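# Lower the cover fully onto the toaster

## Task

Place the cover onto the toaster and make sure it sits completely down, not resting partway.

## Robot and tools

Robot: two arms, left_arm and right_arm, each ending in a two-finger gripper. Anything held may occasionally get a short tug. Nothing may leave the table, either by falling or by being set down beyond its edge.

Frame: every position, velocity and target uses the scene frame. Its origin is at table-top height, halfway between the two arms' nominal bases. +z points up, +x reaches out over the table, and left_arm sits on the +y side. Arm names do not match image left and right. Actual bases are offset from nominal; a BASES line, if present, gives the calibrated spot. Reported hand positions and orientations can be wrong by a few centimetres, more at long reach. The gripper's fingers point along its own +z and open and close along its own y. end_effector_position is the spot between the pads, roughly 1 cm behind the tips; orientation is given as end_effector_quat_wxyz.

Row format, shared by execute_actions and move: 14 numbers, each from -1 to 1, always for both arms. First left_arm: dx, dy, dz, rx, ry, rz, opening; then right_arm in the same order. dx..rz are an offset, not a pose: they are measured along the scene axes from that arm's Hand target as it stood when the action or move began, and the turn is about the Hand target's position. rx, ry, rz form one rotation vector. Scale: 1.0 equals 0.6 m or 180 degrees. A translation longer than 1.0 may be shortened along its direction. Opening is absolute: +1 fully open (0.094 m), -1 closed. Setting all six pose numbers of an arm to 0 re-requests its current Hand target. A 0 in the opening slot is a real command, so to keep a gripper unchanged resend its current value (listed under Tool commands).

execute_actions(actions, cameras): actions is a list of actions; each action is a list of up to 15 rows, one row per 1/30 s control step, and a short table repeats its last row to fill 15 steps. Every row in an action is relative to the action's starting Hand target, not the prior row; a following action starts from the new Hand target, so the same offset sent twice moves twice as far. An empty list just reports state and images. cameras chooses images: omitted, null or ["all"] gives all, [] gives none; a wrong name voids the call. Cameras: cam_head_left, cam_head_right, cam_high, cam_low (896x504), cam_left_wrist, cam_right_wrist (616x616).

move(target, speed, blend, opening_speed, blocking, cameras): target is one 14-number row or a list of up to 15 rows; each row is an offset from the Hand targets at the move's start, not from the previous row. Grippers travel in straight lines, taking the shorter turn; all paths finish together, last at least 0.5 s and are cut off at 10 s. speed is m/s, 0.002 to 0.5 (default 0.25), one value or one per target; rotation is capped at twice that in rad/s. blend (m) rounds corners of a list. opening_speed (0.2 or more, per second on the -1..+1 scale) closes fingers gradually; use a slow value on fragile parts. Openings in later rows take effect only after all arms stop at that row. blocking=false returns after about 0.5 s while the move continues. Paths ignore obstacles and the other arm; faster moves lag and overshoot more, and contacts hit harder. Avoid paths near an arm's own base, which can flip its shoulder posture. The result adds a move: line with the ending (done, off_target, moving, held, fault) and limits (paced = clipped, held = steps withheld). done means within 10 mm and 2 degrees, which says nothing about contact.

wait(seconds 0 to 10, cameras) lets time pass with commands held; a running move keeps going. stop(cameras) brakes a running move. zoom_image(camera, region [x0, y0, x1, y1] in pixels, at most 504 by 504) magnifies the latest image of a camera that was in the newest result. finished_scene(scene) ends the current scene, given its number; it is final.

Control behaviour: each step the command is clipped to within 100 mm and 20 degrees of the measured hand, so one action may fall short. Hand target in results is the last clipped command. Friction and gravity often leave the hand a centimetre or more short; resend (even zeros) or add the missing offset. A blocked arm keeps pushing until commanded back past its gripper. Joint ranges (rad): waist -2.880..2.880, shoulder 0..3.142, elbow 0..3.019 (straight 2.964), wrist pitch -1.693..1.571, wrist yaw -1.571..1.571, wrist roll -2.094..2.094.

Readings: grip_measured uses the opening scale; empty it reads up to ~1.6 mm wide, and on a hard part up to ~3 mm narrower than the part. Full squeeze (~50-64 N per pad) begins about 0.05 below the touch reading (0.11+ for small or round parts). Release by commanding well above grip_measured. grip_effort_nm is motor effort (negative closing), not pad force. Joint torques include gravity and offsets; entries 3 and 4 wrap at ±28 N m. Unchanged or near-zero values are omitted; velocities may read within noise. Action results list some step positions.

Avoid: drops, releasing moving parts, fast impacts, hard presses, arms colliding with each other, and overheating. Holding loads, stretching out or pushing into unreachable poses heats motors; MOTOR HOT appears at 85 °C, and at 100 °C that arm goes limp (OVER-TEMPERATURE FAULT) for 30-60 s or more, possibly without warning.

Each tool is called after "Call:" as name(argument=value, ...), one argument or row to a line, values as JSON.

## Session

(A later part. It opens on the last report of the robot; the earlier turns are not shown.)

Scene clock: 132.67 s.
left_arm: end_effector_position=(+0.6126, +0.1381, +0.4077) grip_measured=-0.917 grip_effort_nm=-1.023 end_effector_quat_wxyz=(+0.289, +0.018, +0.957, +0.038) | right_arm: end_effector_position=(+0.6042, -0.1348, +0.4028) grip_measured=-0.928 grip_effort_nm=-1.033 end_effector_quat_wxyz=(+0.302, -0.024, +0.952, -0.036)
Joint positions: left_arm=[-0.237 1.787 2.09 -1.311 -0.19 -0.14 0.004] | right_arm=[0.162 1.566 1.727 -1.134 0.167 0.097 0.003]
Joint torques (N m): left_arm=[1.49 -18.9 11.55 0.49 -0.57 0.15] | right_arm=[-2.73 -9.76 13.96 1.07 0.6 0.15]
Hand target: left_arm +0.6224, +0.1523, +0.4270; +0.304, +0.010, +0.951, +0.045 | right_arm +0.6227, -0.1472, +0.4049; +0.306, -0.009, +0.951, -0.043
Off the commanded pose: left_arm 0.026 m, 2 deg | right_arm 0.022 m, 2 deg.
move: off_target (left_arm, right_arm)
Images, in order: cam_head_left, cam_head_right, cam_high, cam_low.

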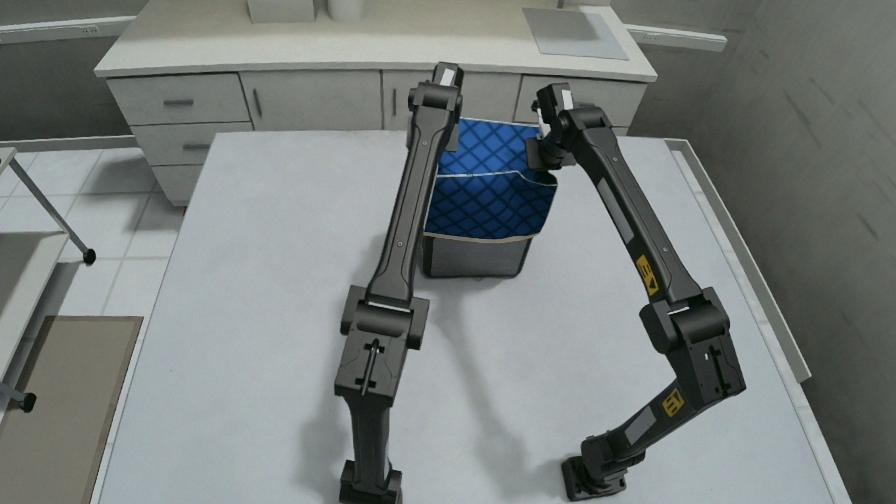

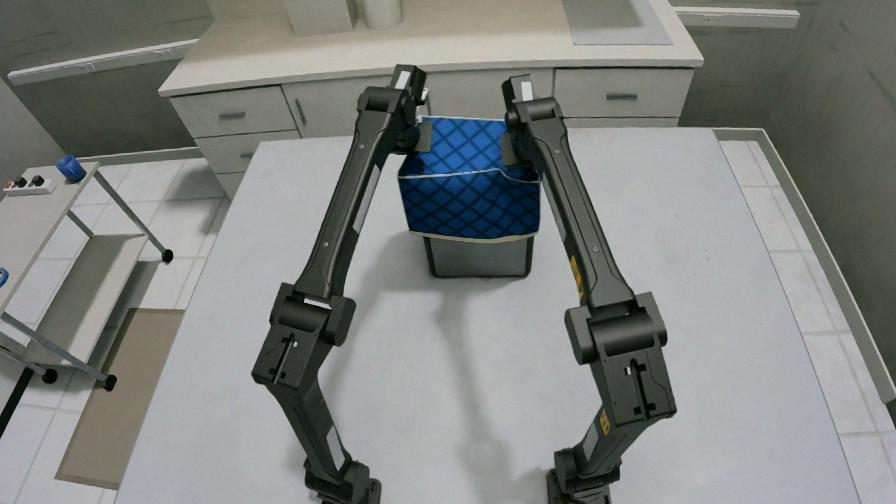

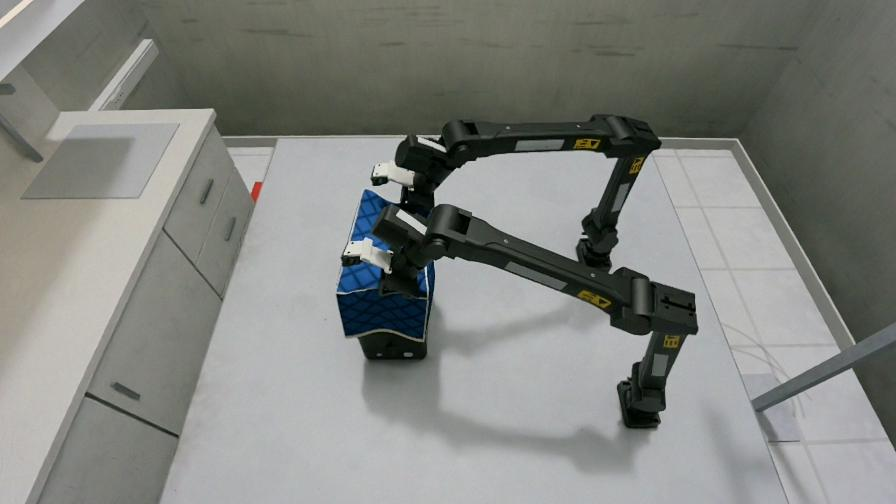

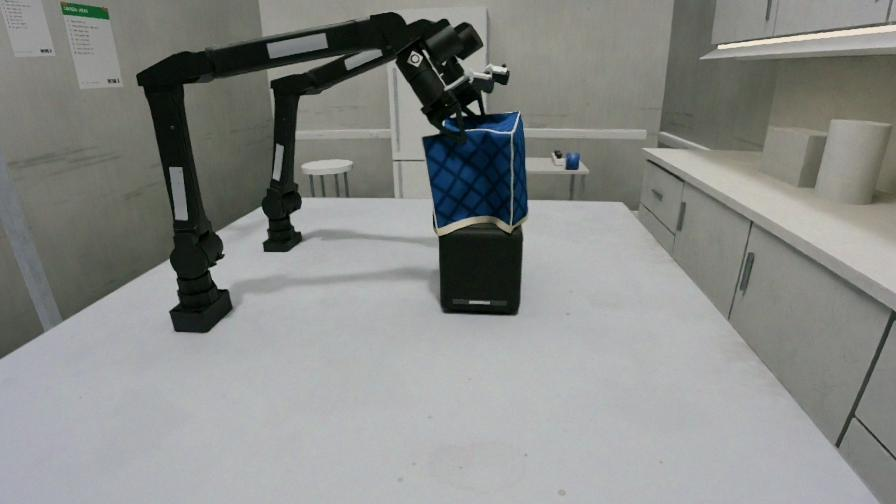

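Call:
move(
  target=[-0.025,0,0.0,0,0.0,0,-1,0.025,0,0.015,0,0.0,0,-1],
  speed=0.08,
  cameras=["cam_low","cam_head_left","cam_head_right","cam_high"],
)

Call:
zoom_image(
  camera="cam_low",
  region=[380, 80, 560, 330],
)

Call:
zoom_image(
  camera="cam_high",
  region=[300, 150, 480, 380],
)

Scene clock: 140.13 s.
left_arm: end_effector_position=(+0.6119, +0.1393, +0.4038) grip_measured=-0.917 grip_effort_nm=-1.033 end_effector_quat_wxyz=(+0.285, +0.018, +0.957, +0.042) | right_arm: end_effector_position=(+0.6208, -0.1339, +0.4051) grip_measured=-0.928 grip_effort_nm=-1.033 end_effector_quat_wxyz=(+0.299, -0.022, +0.953, -0.037)
Joint positions: left_arm=[-0.237 1.787 2.082 -1.311 -0.196 -0.14 0.004] | right_arm=[0.158 1.616 1.795 -1.159 0.167 0.097 0.003]
Joint torques (N m): left_arm=[0.85 -22.71 8.13 0.91 -0.49 0.11] | right_arm=[-2.84 -10.81 14.89 0.83 0.51 0.11]
Hand target: left_arm +0.6074, +0.1523, +0.4269; +0.304, +0.010, +0.951, +0.045 | right_arm +0.6378, -0.1471, +0.4140; +0.306, -0.009, +0.951, -0.043
Off the commanded pose: left_arm 0.027 m, 2 deg | right_arm 0.023 m, 2 deg.
move: off_target (left_arm, right_arm)
Images, in order: cam_head_left, cam_head_right, cam_high, cam_low.

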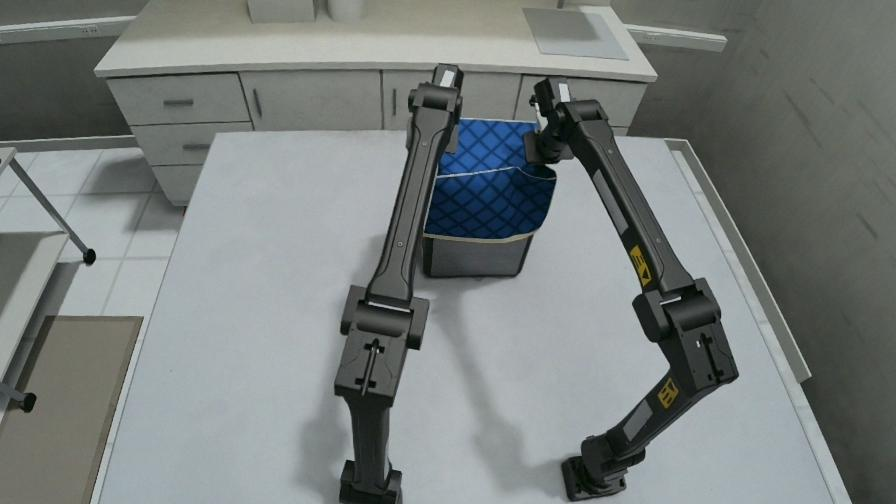

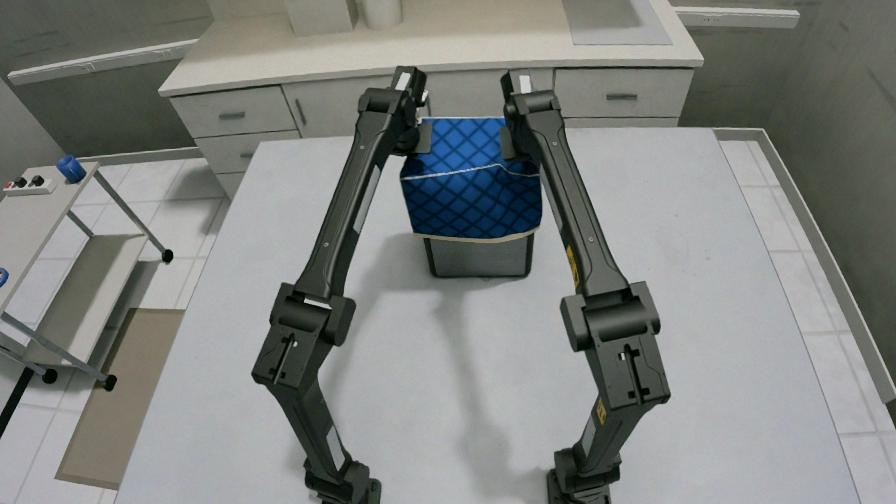

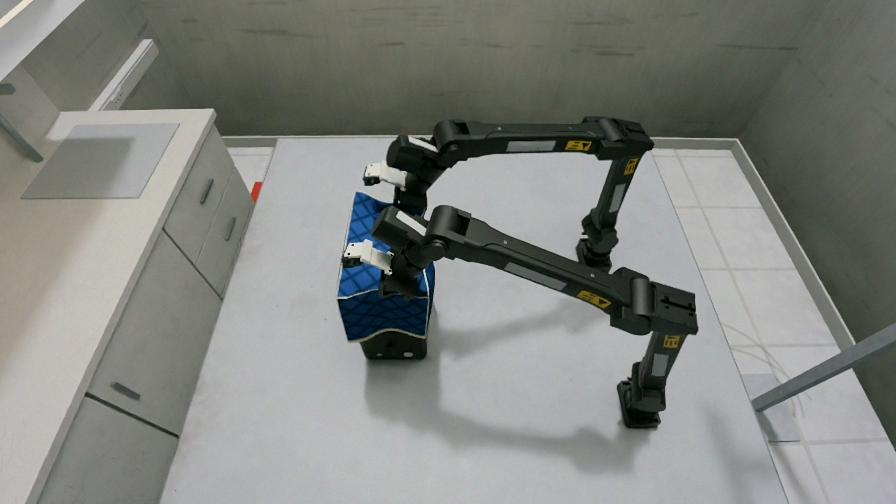

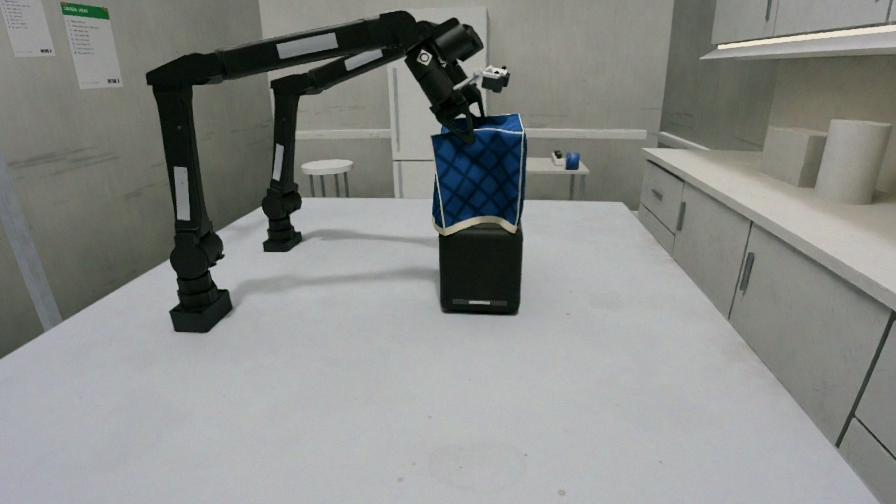

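Scaled by 2.016.

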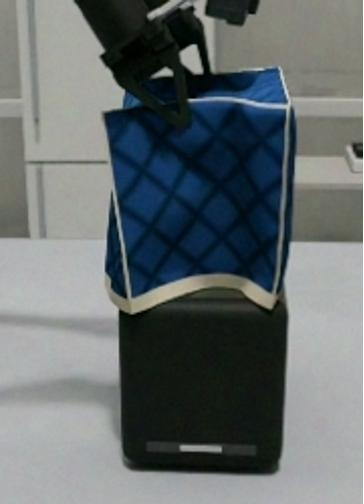

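Scaled by 2.191.

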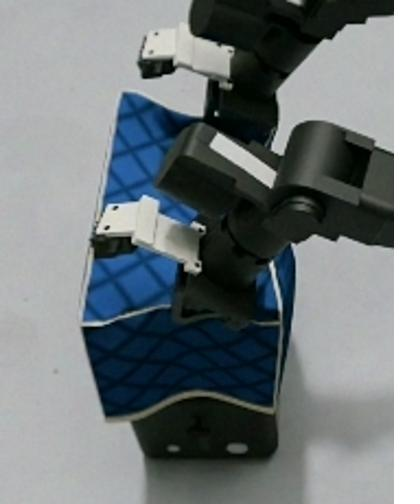

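Call:
move(
  target=[-0.016,0,-0.09,0,0.0,0,-1,0.0,0,-0.09,0,0.0,0,-1],
  speed=0.08,
  cameras=["cam_low","cam_head_left","cam_head_right","cam_high"],
)

Call:
zoom_image(
  camera="cam_low",
  region=[380, 80, 560, 330],
)

Call:
zoom_image(
  camera="cam_high",
  region=[300, 150, 480, 380],
)

Scene clock: 148.47 s.
left_arm: end_effector_position=(+0.6030, +0.1421, +0.3474) grip_measured=-0.917 grip_effort_nm=-1.028 end_effector_quat_wxyz=(+0.284, +0.011, +0.958, +0.042) | right_arm: end_effector_position=(+0.6333, -0.1314, +0.3870) grip_measured=-0.928 grip_effort_nm=-1.033 end_effector_quat_wxyz=(+0.326, -0.019, +0.945, -0.032)
Joint positions: left_arm=[-0.237 1.726 1.849 -1.143 -0.199 -0.153 0.004] | right_arm=[0.158 1.609 1.717 -1.029 0.167 0.097 0.003]
Joint torques (N m): left_arm=[0.79 -22.53 7.98 0.88 -0.41 0.23] | right_arm=[-2.78 -11.58 7.66 1.31 0.49 0.12]
Hand target: left_arm +0.5978, +0.1524, +0.3730; +0.304, +0.010, +0.951, +0.045 | right_arm +0.6376, -0.1471, +0.3598; +0.306, -0.009, +0.951, -0.043
Off the commanded pose: left_arm 0.028 m, 3 deg | right_arm 0.032 m, 3 deg.
move: off_target (left_arm, right_arm)
Images, in order: cam_head_left, cam_head_right, cam_high, cam_low.

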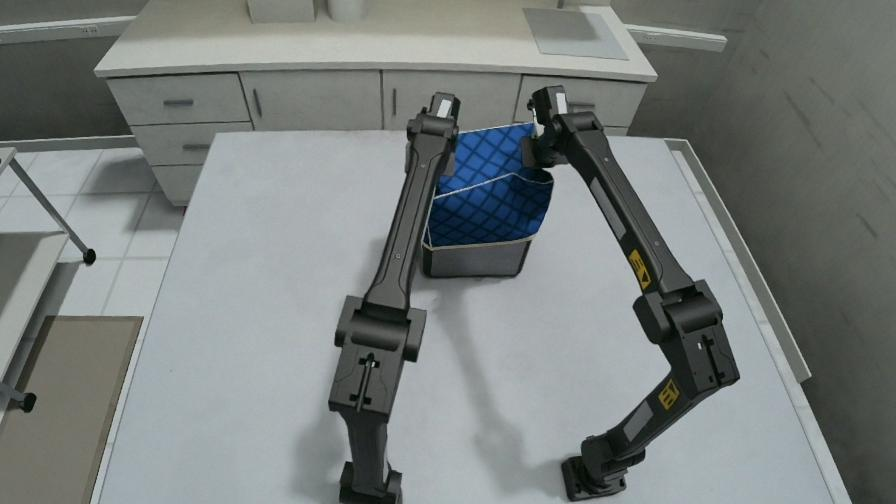

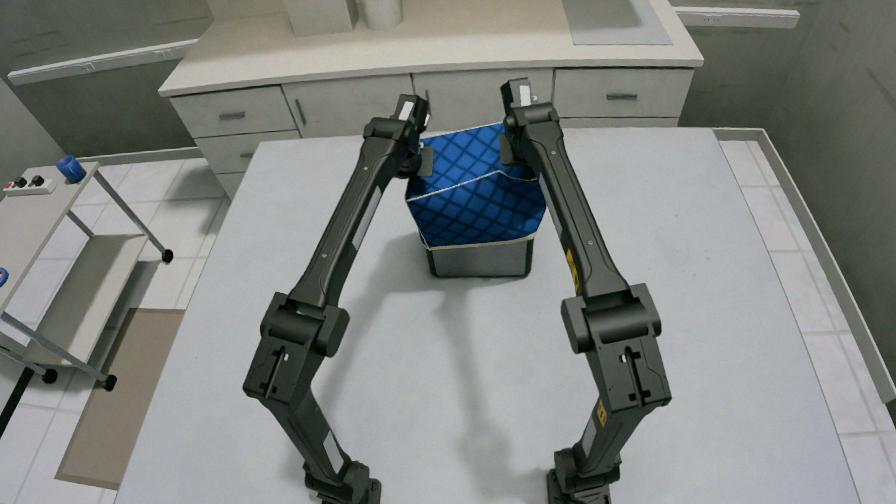

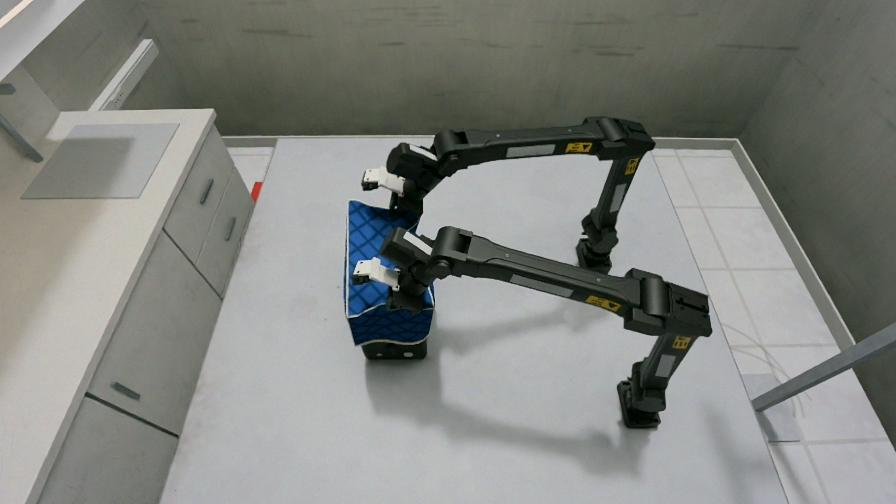

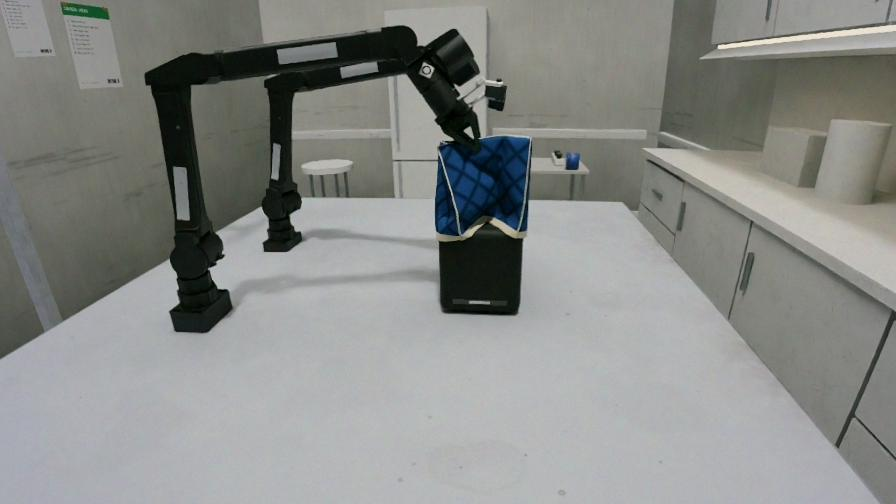

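Scaled by 2.016.

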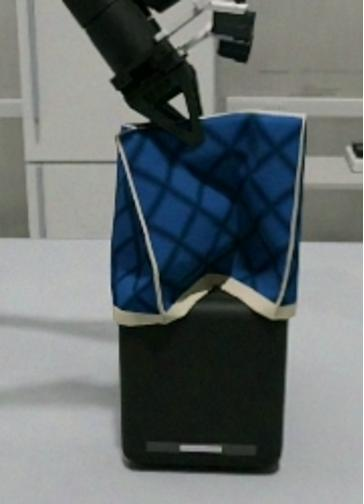

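Scaled by 2.191.

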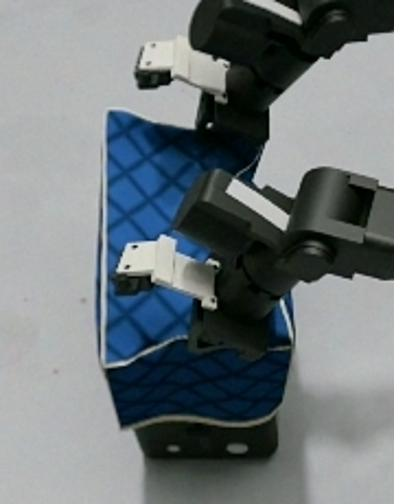

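Call:
move(
  target=[0.015,0,-0.03,0,0.0,0,-1,-0.03,0,-0.055,0,0.0,0,-1],
  speed=0.08,
  cameras=["cam_low","cam_head_left","cam_head_right","cam_high"],
)

Call:
zoom_image(
  camera="cam_low",
  region=[380, 80, 560, 330],
)

Call:
zoom_image(
  camera="cam_high",
  region=[300, 150, 480, 380],
)

Scene clock: 157.50 s.
left_arm: end_effector_position=(+0.6058, +0.1398, +0.3399) grip_measured=-0.917 grip_effort_nm=-1.023 end_effector_quat_wxyz=(+0.288, +0.012, +0.957, +0.037) | right_arm: end_effector_position=(+0.6218, -0.1348, +0.3739) grip_measured=-0.928 grip_effort_nm=-1.033 end_effector_quat_wxyz=(+0.349, -0.016, +0.936, -0.031)
Joint positions: left_arm=[-0.237 1.725 1.825 -1.108 -0.19 -0.153 0.004] | right_arm=[0.158 1.548 1.59 -0.914 0.174 0.097 0.003]
Joint torques (N m): left_arm=[0.97 -21.01 7.91 1.1 -0.69 0.27] | right_arm=[-2.26 -9.88 6.17 0.58 0.36 0.19]
Hand target: left_arm +0.6066, +0.1524, +0.3549; +0.304, +0.010, +0.951, +0.045 | right_arm +0.6197, -0.1471, +0.3268; +0.306, -0.009, +0.951, -0.043
Off the commanded pose: left_arm 0.020 m, 2 deg | right_arm 0.049 m, 5 deg.
move: off_target (left_arm, right_arm)
Images, in order: cam_head_left, cam_head_right, cam_high, cam_low.

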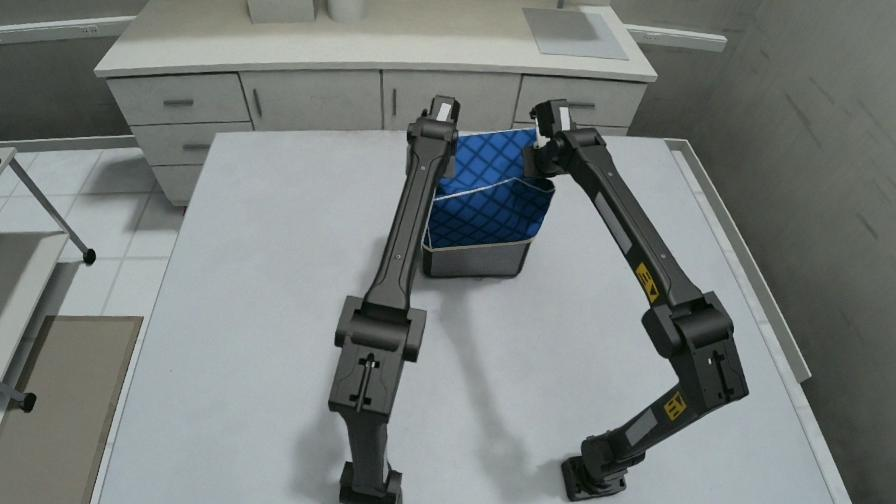

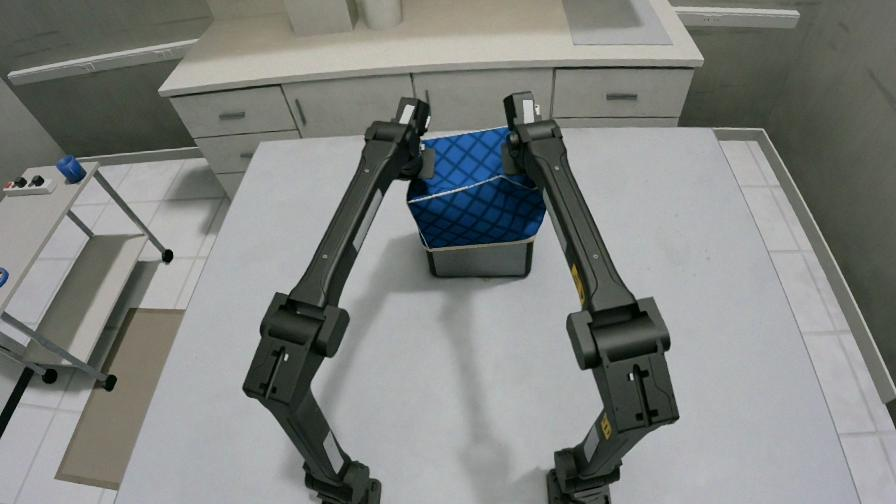

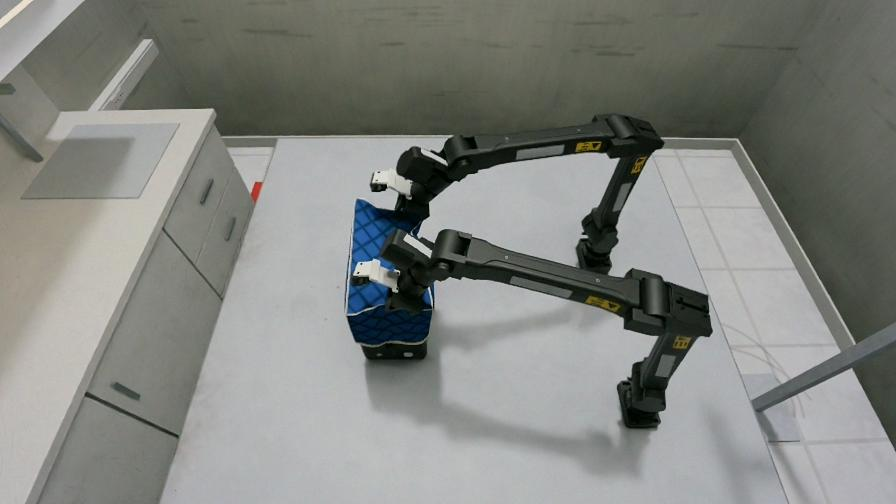

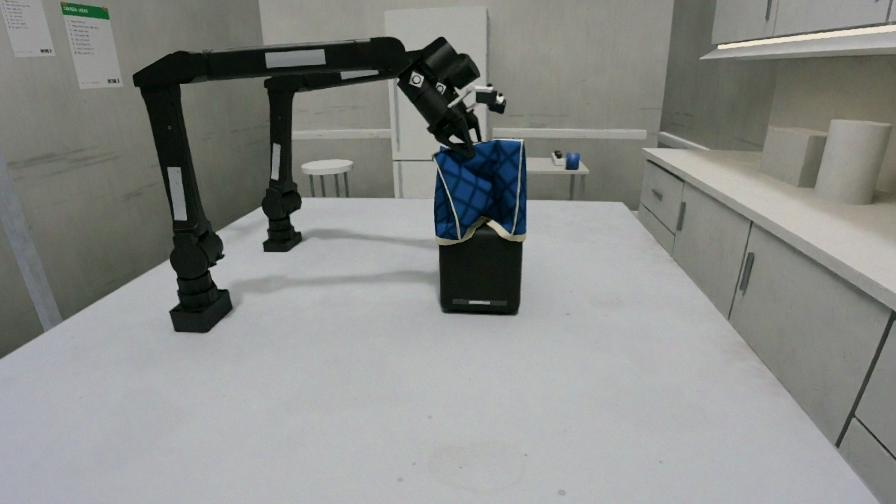

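Scaled by 2.016.

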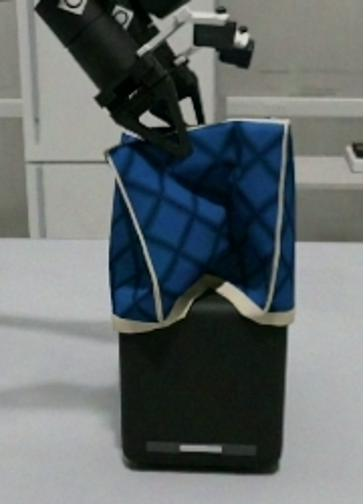

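Scaled by 2.191.

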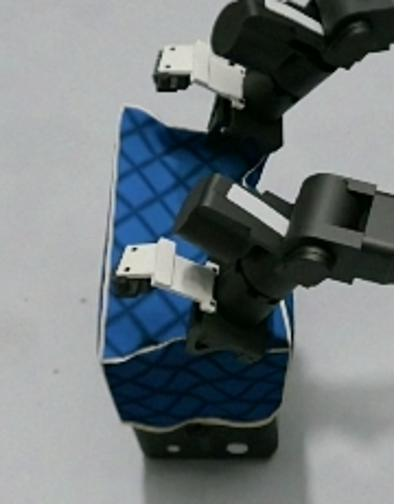

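Call:
move(
  target=[0.0,-0.01,0,0,0.0,0,-1,0.0,-0.035,0.085,-0.05,0.0,0,-1],
  speed=0.08,
  cameras=["cam_low","cam_head_left","cam_head_right","cam_high"],
)

Call:
zoom_image(
  camera="cam_low",
  region=[380, 80, 560, 330],
)

Call:
zoom_image(
  camera="cam_high",
  region=[300, 150, 480, 380],
)

Scene clock: 163.90 s.
left_arm: end_effector_position=(+0.6048, +0.1293, +0.3405) grip_measured=-0.917 grip_effort_nm=-1.023 end_effector_quat_wxyz=(+0.291, +0.019, +0.956, +0.033) | right_arm: end_effector_position=(+0.6075, -0.1489, +0.3781) grip_measured=-0.928 grip_effort_nm=-1.038 end_effector_quat_wxyz=(+0.314, -0.039, +0.944, -0.094)
Joint positions: left_arm=[-0.253 1.725 1.825 -1.103 -0.189 -0.153 0.004] | right_arm=[0.167 1.552 1.629 -1.031 0.275 0.032 0.003]
Joint torques (N m): left_arm=[1.2 -20.6 8.39 1.06 -0.93 0.16] | right_arm=[-3.08 -9.93 13.78 0.28 1.47 -0.1]
Hand target: left_arm +0.6067, +0.1465, +0.3550; +0.304, +0.010, +0.951, +0.045 | right_arm +0.6197, -0.1682, +0.3777; +0.304, -0.033, +0.945, -0.118
Off the commanded pose: left_arm 0.022 m, 2 deg | right_arm 0.023 m, 3 deg.
move: off_target (left_arm, right_arm)
Images, in order: cam_head_left, cam_head_right, cam_high, cam_low.

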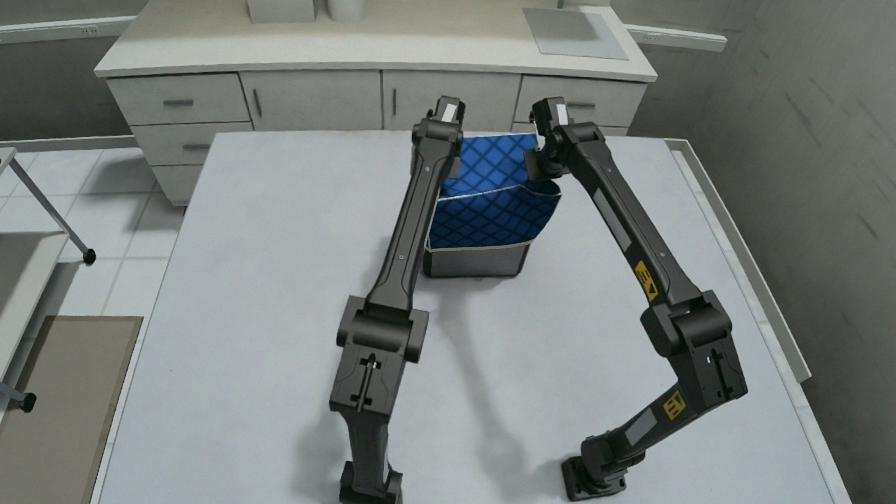

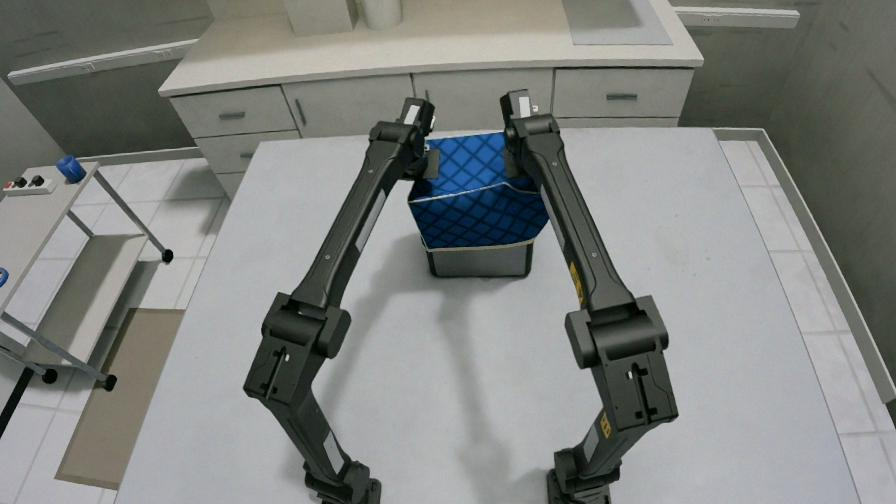

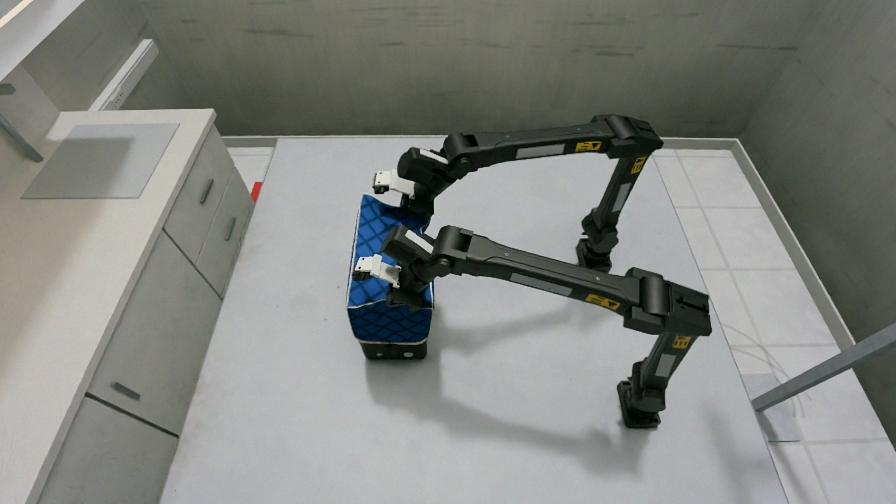

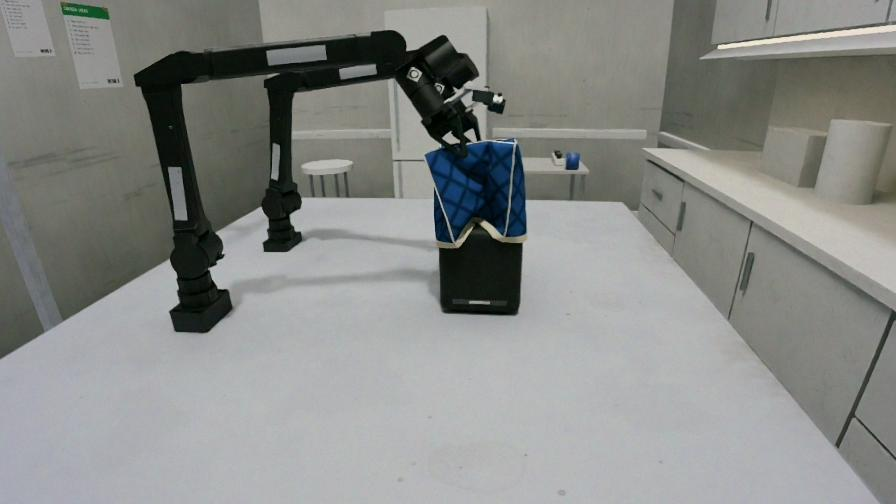

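Scaled by 2.016.

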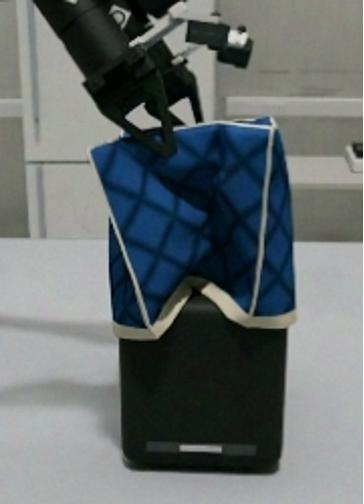

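Scaled by 2.191.

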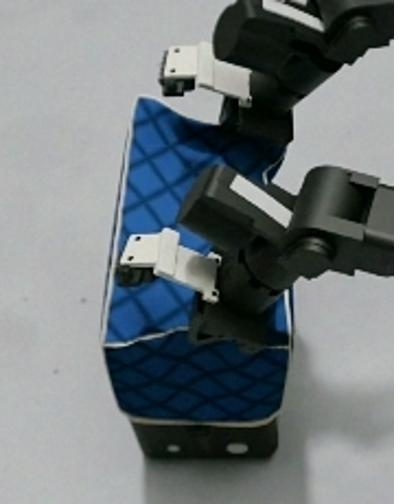

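Call:
move(
  target=[0.0,-0.01,0.02,0,0.0,0,-1,0.01,-0.02,0.08,-0.03,0.0,0,-1],
  speed=0.08,
  cameras=["cam_low","cam_head_left","cam_head_right","cam_high"],
)

Call:
zoom_image(
  camera="cam_low",
  region=[380, 80, 560, 330],
)

Scene clock: 169.40 s.
left_arm: end_effector_position=(+0.6031, +0.1268, +0.3416) grip_measured=-0.917 grip_effort_nm=-1.023 end_effector_quat_wxyz=(+0.289, +0.018, +0.956, +0.035) | right_arm: end_effector_position=(+0.6110, -0.1505, +0.3934) grip_measured=-0.928 grip_effort_nm=-1.043 end_effector_quat_wxyz=(+0.283, -0.067, +0.947, -0.135)
Joint positions: left_arm=[-0.258 1.725 1.829 -1.112 -0.194 -0.159 0.004] | right_arm=[0.181 1.605 1.749 -1.164 0.339 -0.019 0.003]
Joint torques (N m): left_arm=[1.08 -20.07 10.8 -0.03 -0.96 0.15] | right_arm=[-4.19 -12.22 16.2 0.58 2.06 -0.12]
Hand target: left_arm +0.6066, +0.1404, +0.3671; +0.304, +0.010, +0.951, +0.045 | right_arm +0.6257, -0.1803, +0.4260; +0.303, -0.048, +0.938, -0.162
Off the commanded pose: left_arm 0.029 m, 2 deg | right_arm 0.046 m, 5 deg.
move: off_target (left_arm, right_arm)
Images, in order: cam_head_left, cam_head_right, cam_high, cam_low.

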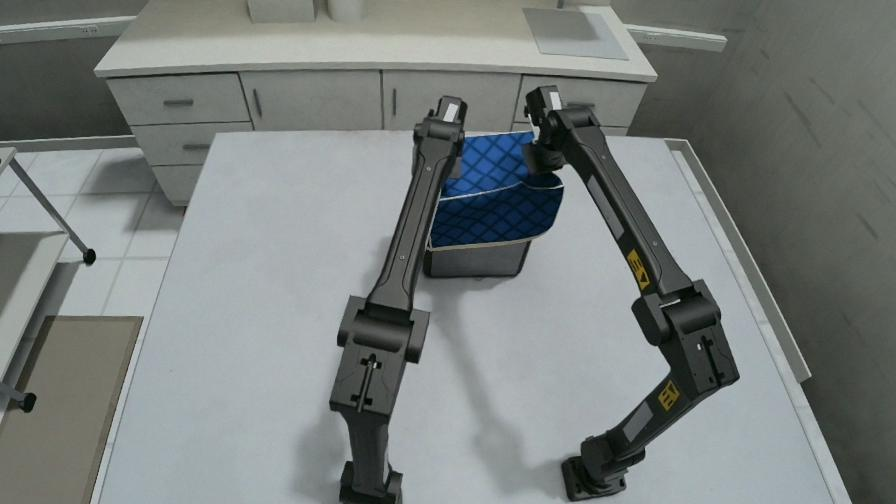

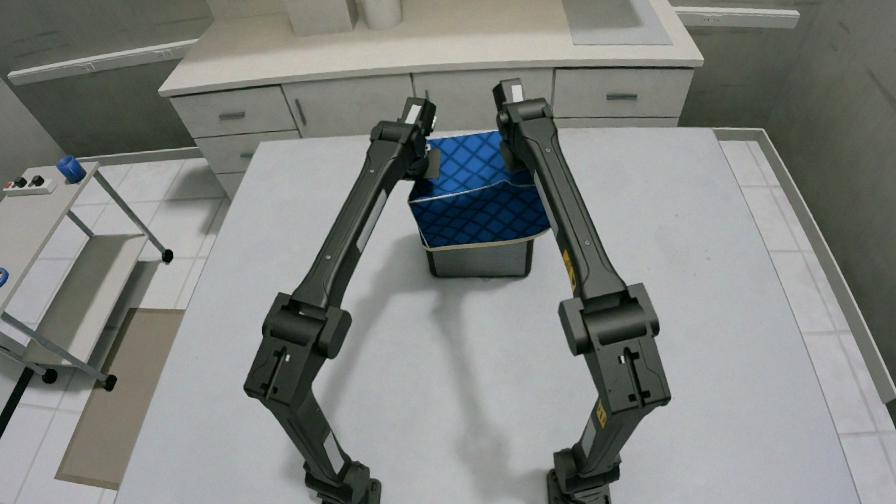

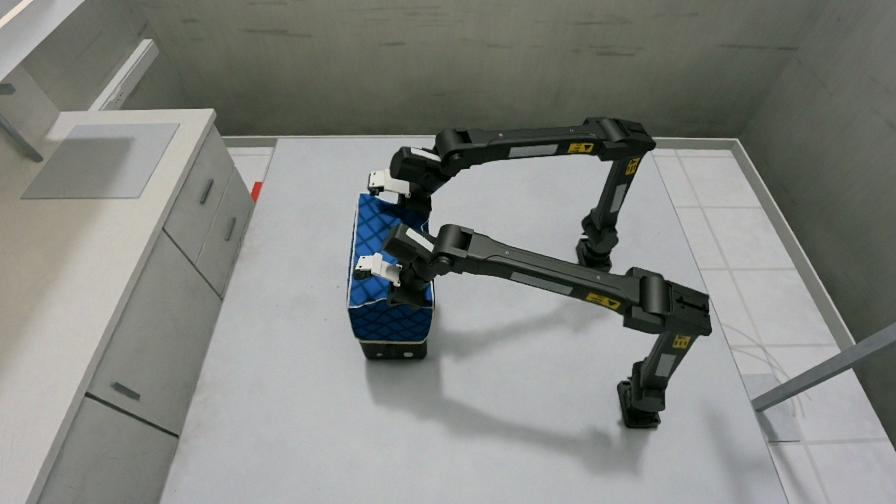

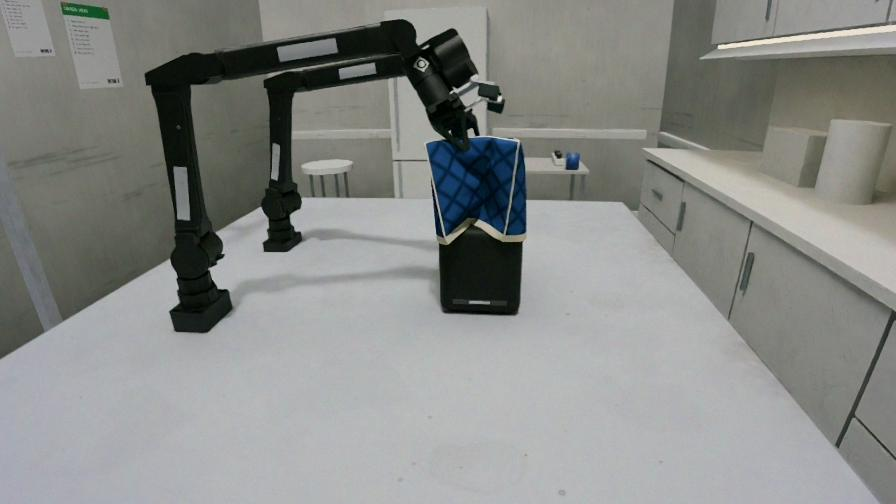

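Scaled by 2.016.

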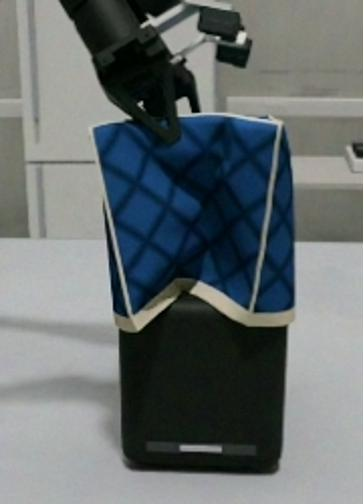

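Call:
move(
  target=[0.0,0,0.0,0,0.0,0,-1,0.005,-0.012,0.045,-0.03,0.0,0,-1],
  speed=0.08,
  cameras=["cam_low","cam_head_right"],
)

Call:
zoom_image(
  camera="cam_low",
  region=[380, 80, 560, 330],
)

Scene clock: 173.97 s.
left_arm: end_effector_position=(+0.6034, +0.1269, +0.3427) grip_measured=-0.917 grip_effort_nm=-1.028 end_effector_quat_wxyz=(+0.290, +0.017, +0.956, +0.035) | right_arm: end_effector_position=(+0.6143, -0.1492, +0.4017) grip_measured=-0.928 grip_effort_nm=-1.023 end_effector_quat_wxyz=(+0.267, -0.090, +0.943, -0.175)
Joint positions: left_arm=[-0.259 1.725 1.831 -1.112 -0.197 -0.16 0.004] | right_arm=[0.201 1.64 1.814 -1.226 0.411 -0.064 0.003]
Joint torques (N m): left_arm=[1.44 -20.13 10.73 0.16 -0.87 0.13] | right_arm=[-4.95 -13.8 17.48 0.68 2.53 -0.14]
Hand target: left_arm +0.6067, +0.1403, +0.3671; +0.304, +0.010, +0.951, +0.045 | right_arm +0.6288, -0.1873, +0.4529; +0.300, -0.062, +0.929, -0.206
Off the commanded pose: left_arm 0.028 m, 2 deg | right_arm 0.066 m, 6 deg.
move: off_target (left_arm, right_arm)
Images, in order: cam_head_right, cam_low.

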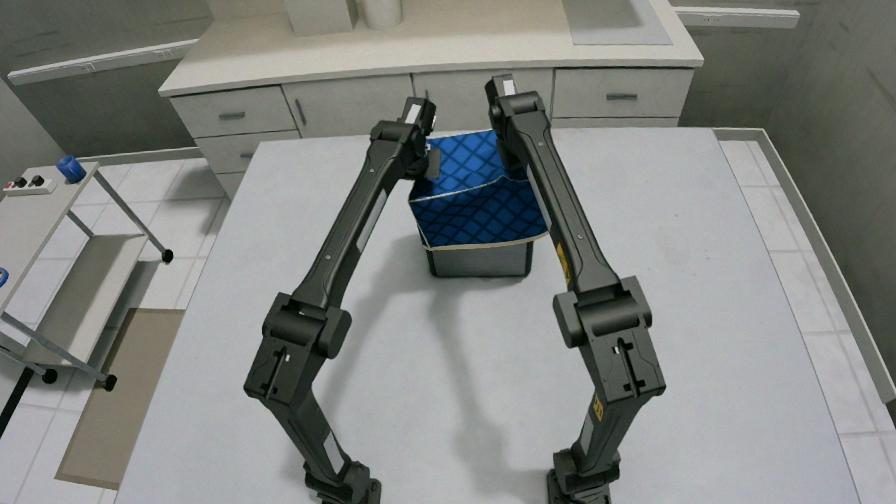

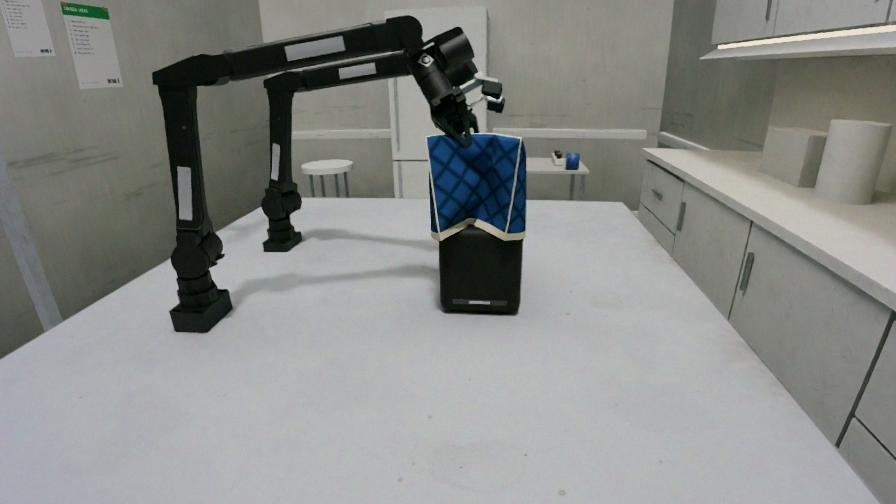

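Scaled by 2.016.

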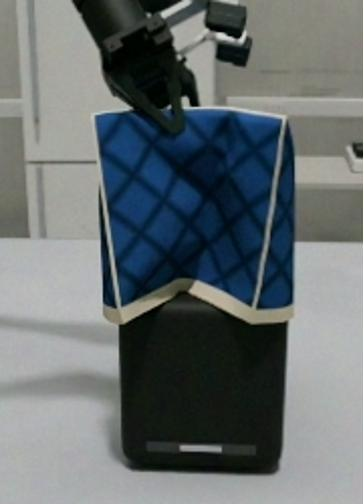

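Call:
move(
  target=[0.0,-0.03,0.02,0,0.0,0,-1,0.0,-0.02,0.02,0,0.0,0,-1],
  speed=0.08,
  cameras=["cam_low","cam_head_right","cam_high"],
)

Call:
zoom_image(
  camera="cam_low",
  region=[380, 80, 560, 330],
)

Call:
zoom_image(
  camera="cam_high",
  region=[300, 150, 480, 380],
)

Scene clock: 179.67 s.
left_arm: end_effector_position=(+0.5994, +0.1220, +0.3623) grip_measured=-0.917 grip_effort_nm=-1.028 end_effector_quat_wxyz=(+0.293, +0.011, +0.955, +0.041) | right_arm: end_effector_position=(+0.6138, -0.1524, +0.4148) grip_measured=-0.928 grip_effort_nm=-1.028 end_effector_quat_wxyz=(+0.268, -0.098, +0.941, -0.180)
Joint positions: left_arm=[-0.273 1.725 1.881 -1.164 -0.219 -0.183 0.004] | right_arm=[0.197 1.64 1.846 -1.251 0.415 -0.087 0.003]
Joint torques (N m): left_arm=[-0.26 -17.96 11.36 0.24 -0.66 0.12] | right_arm=[-6.3 -13.63 17.37 0.8 1.96 -0.11]
Hand target: left_arm +0.6066, +0.1223, +0.3790; +0.304, +0.010, +0.951, +0.045 | right_arm +0.6287, -0.1995, +0.4649; +0.300, -0.062, +0.929, -0.207
Off the commanded pose: left_arm 0.018 m, 2 deg | right_arm 0.070 m, 6 deg.
move: off_target (left_arm, right_arm)
Images, in order: cam_head_right, cam_high, cam_low.

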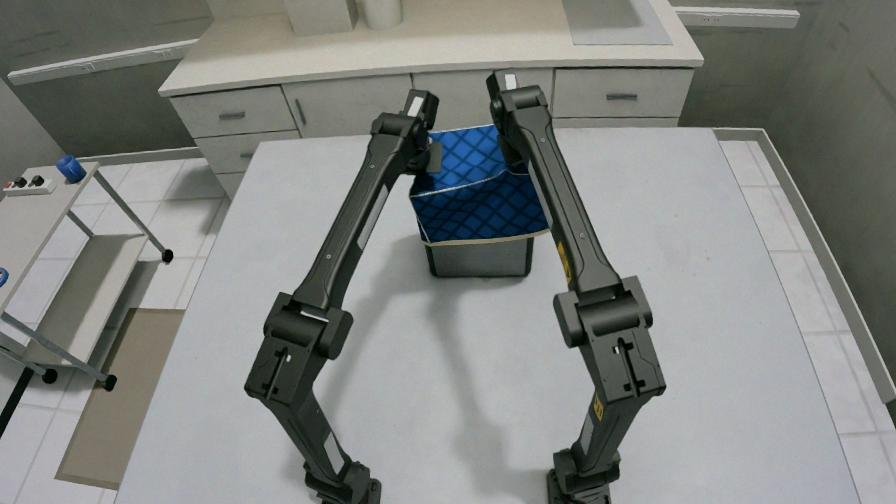

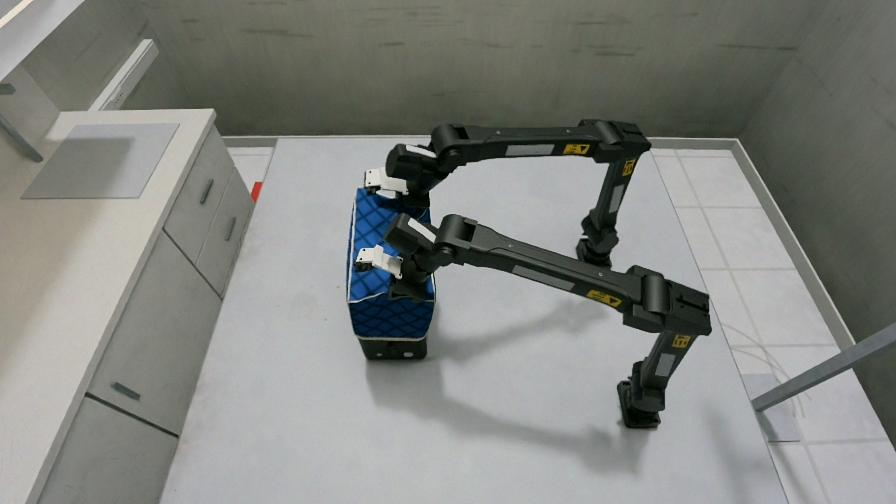

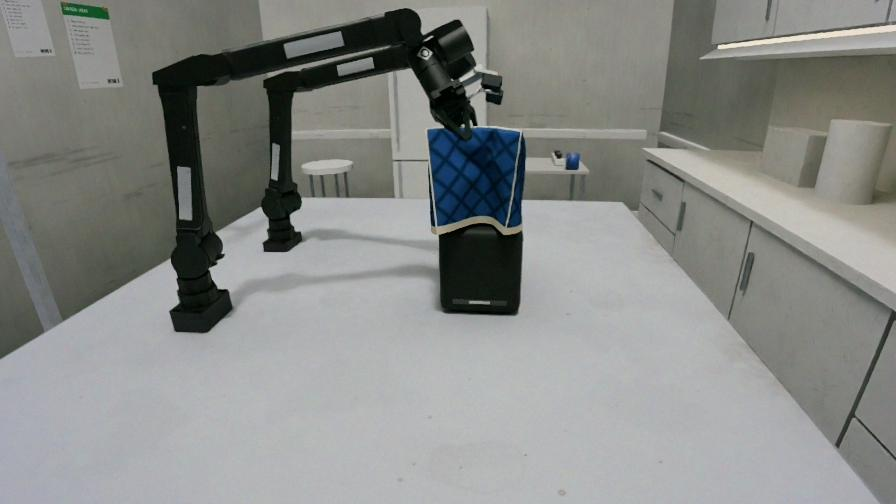

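Scaled by 2.016.

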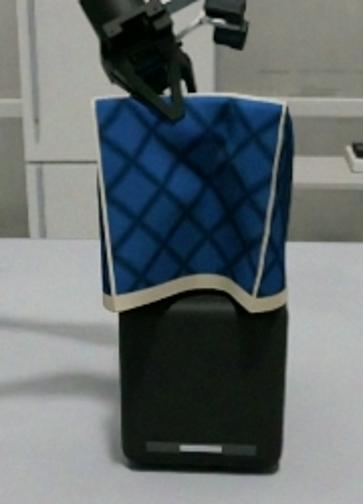

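Scaled by 2.191.

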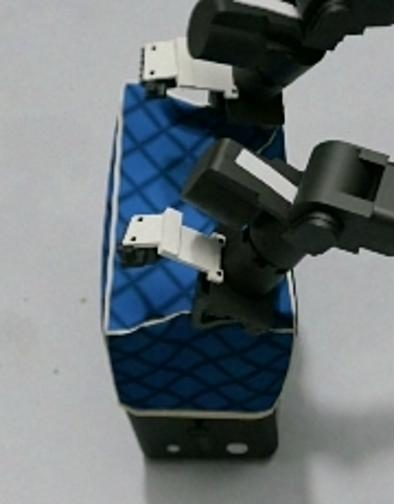

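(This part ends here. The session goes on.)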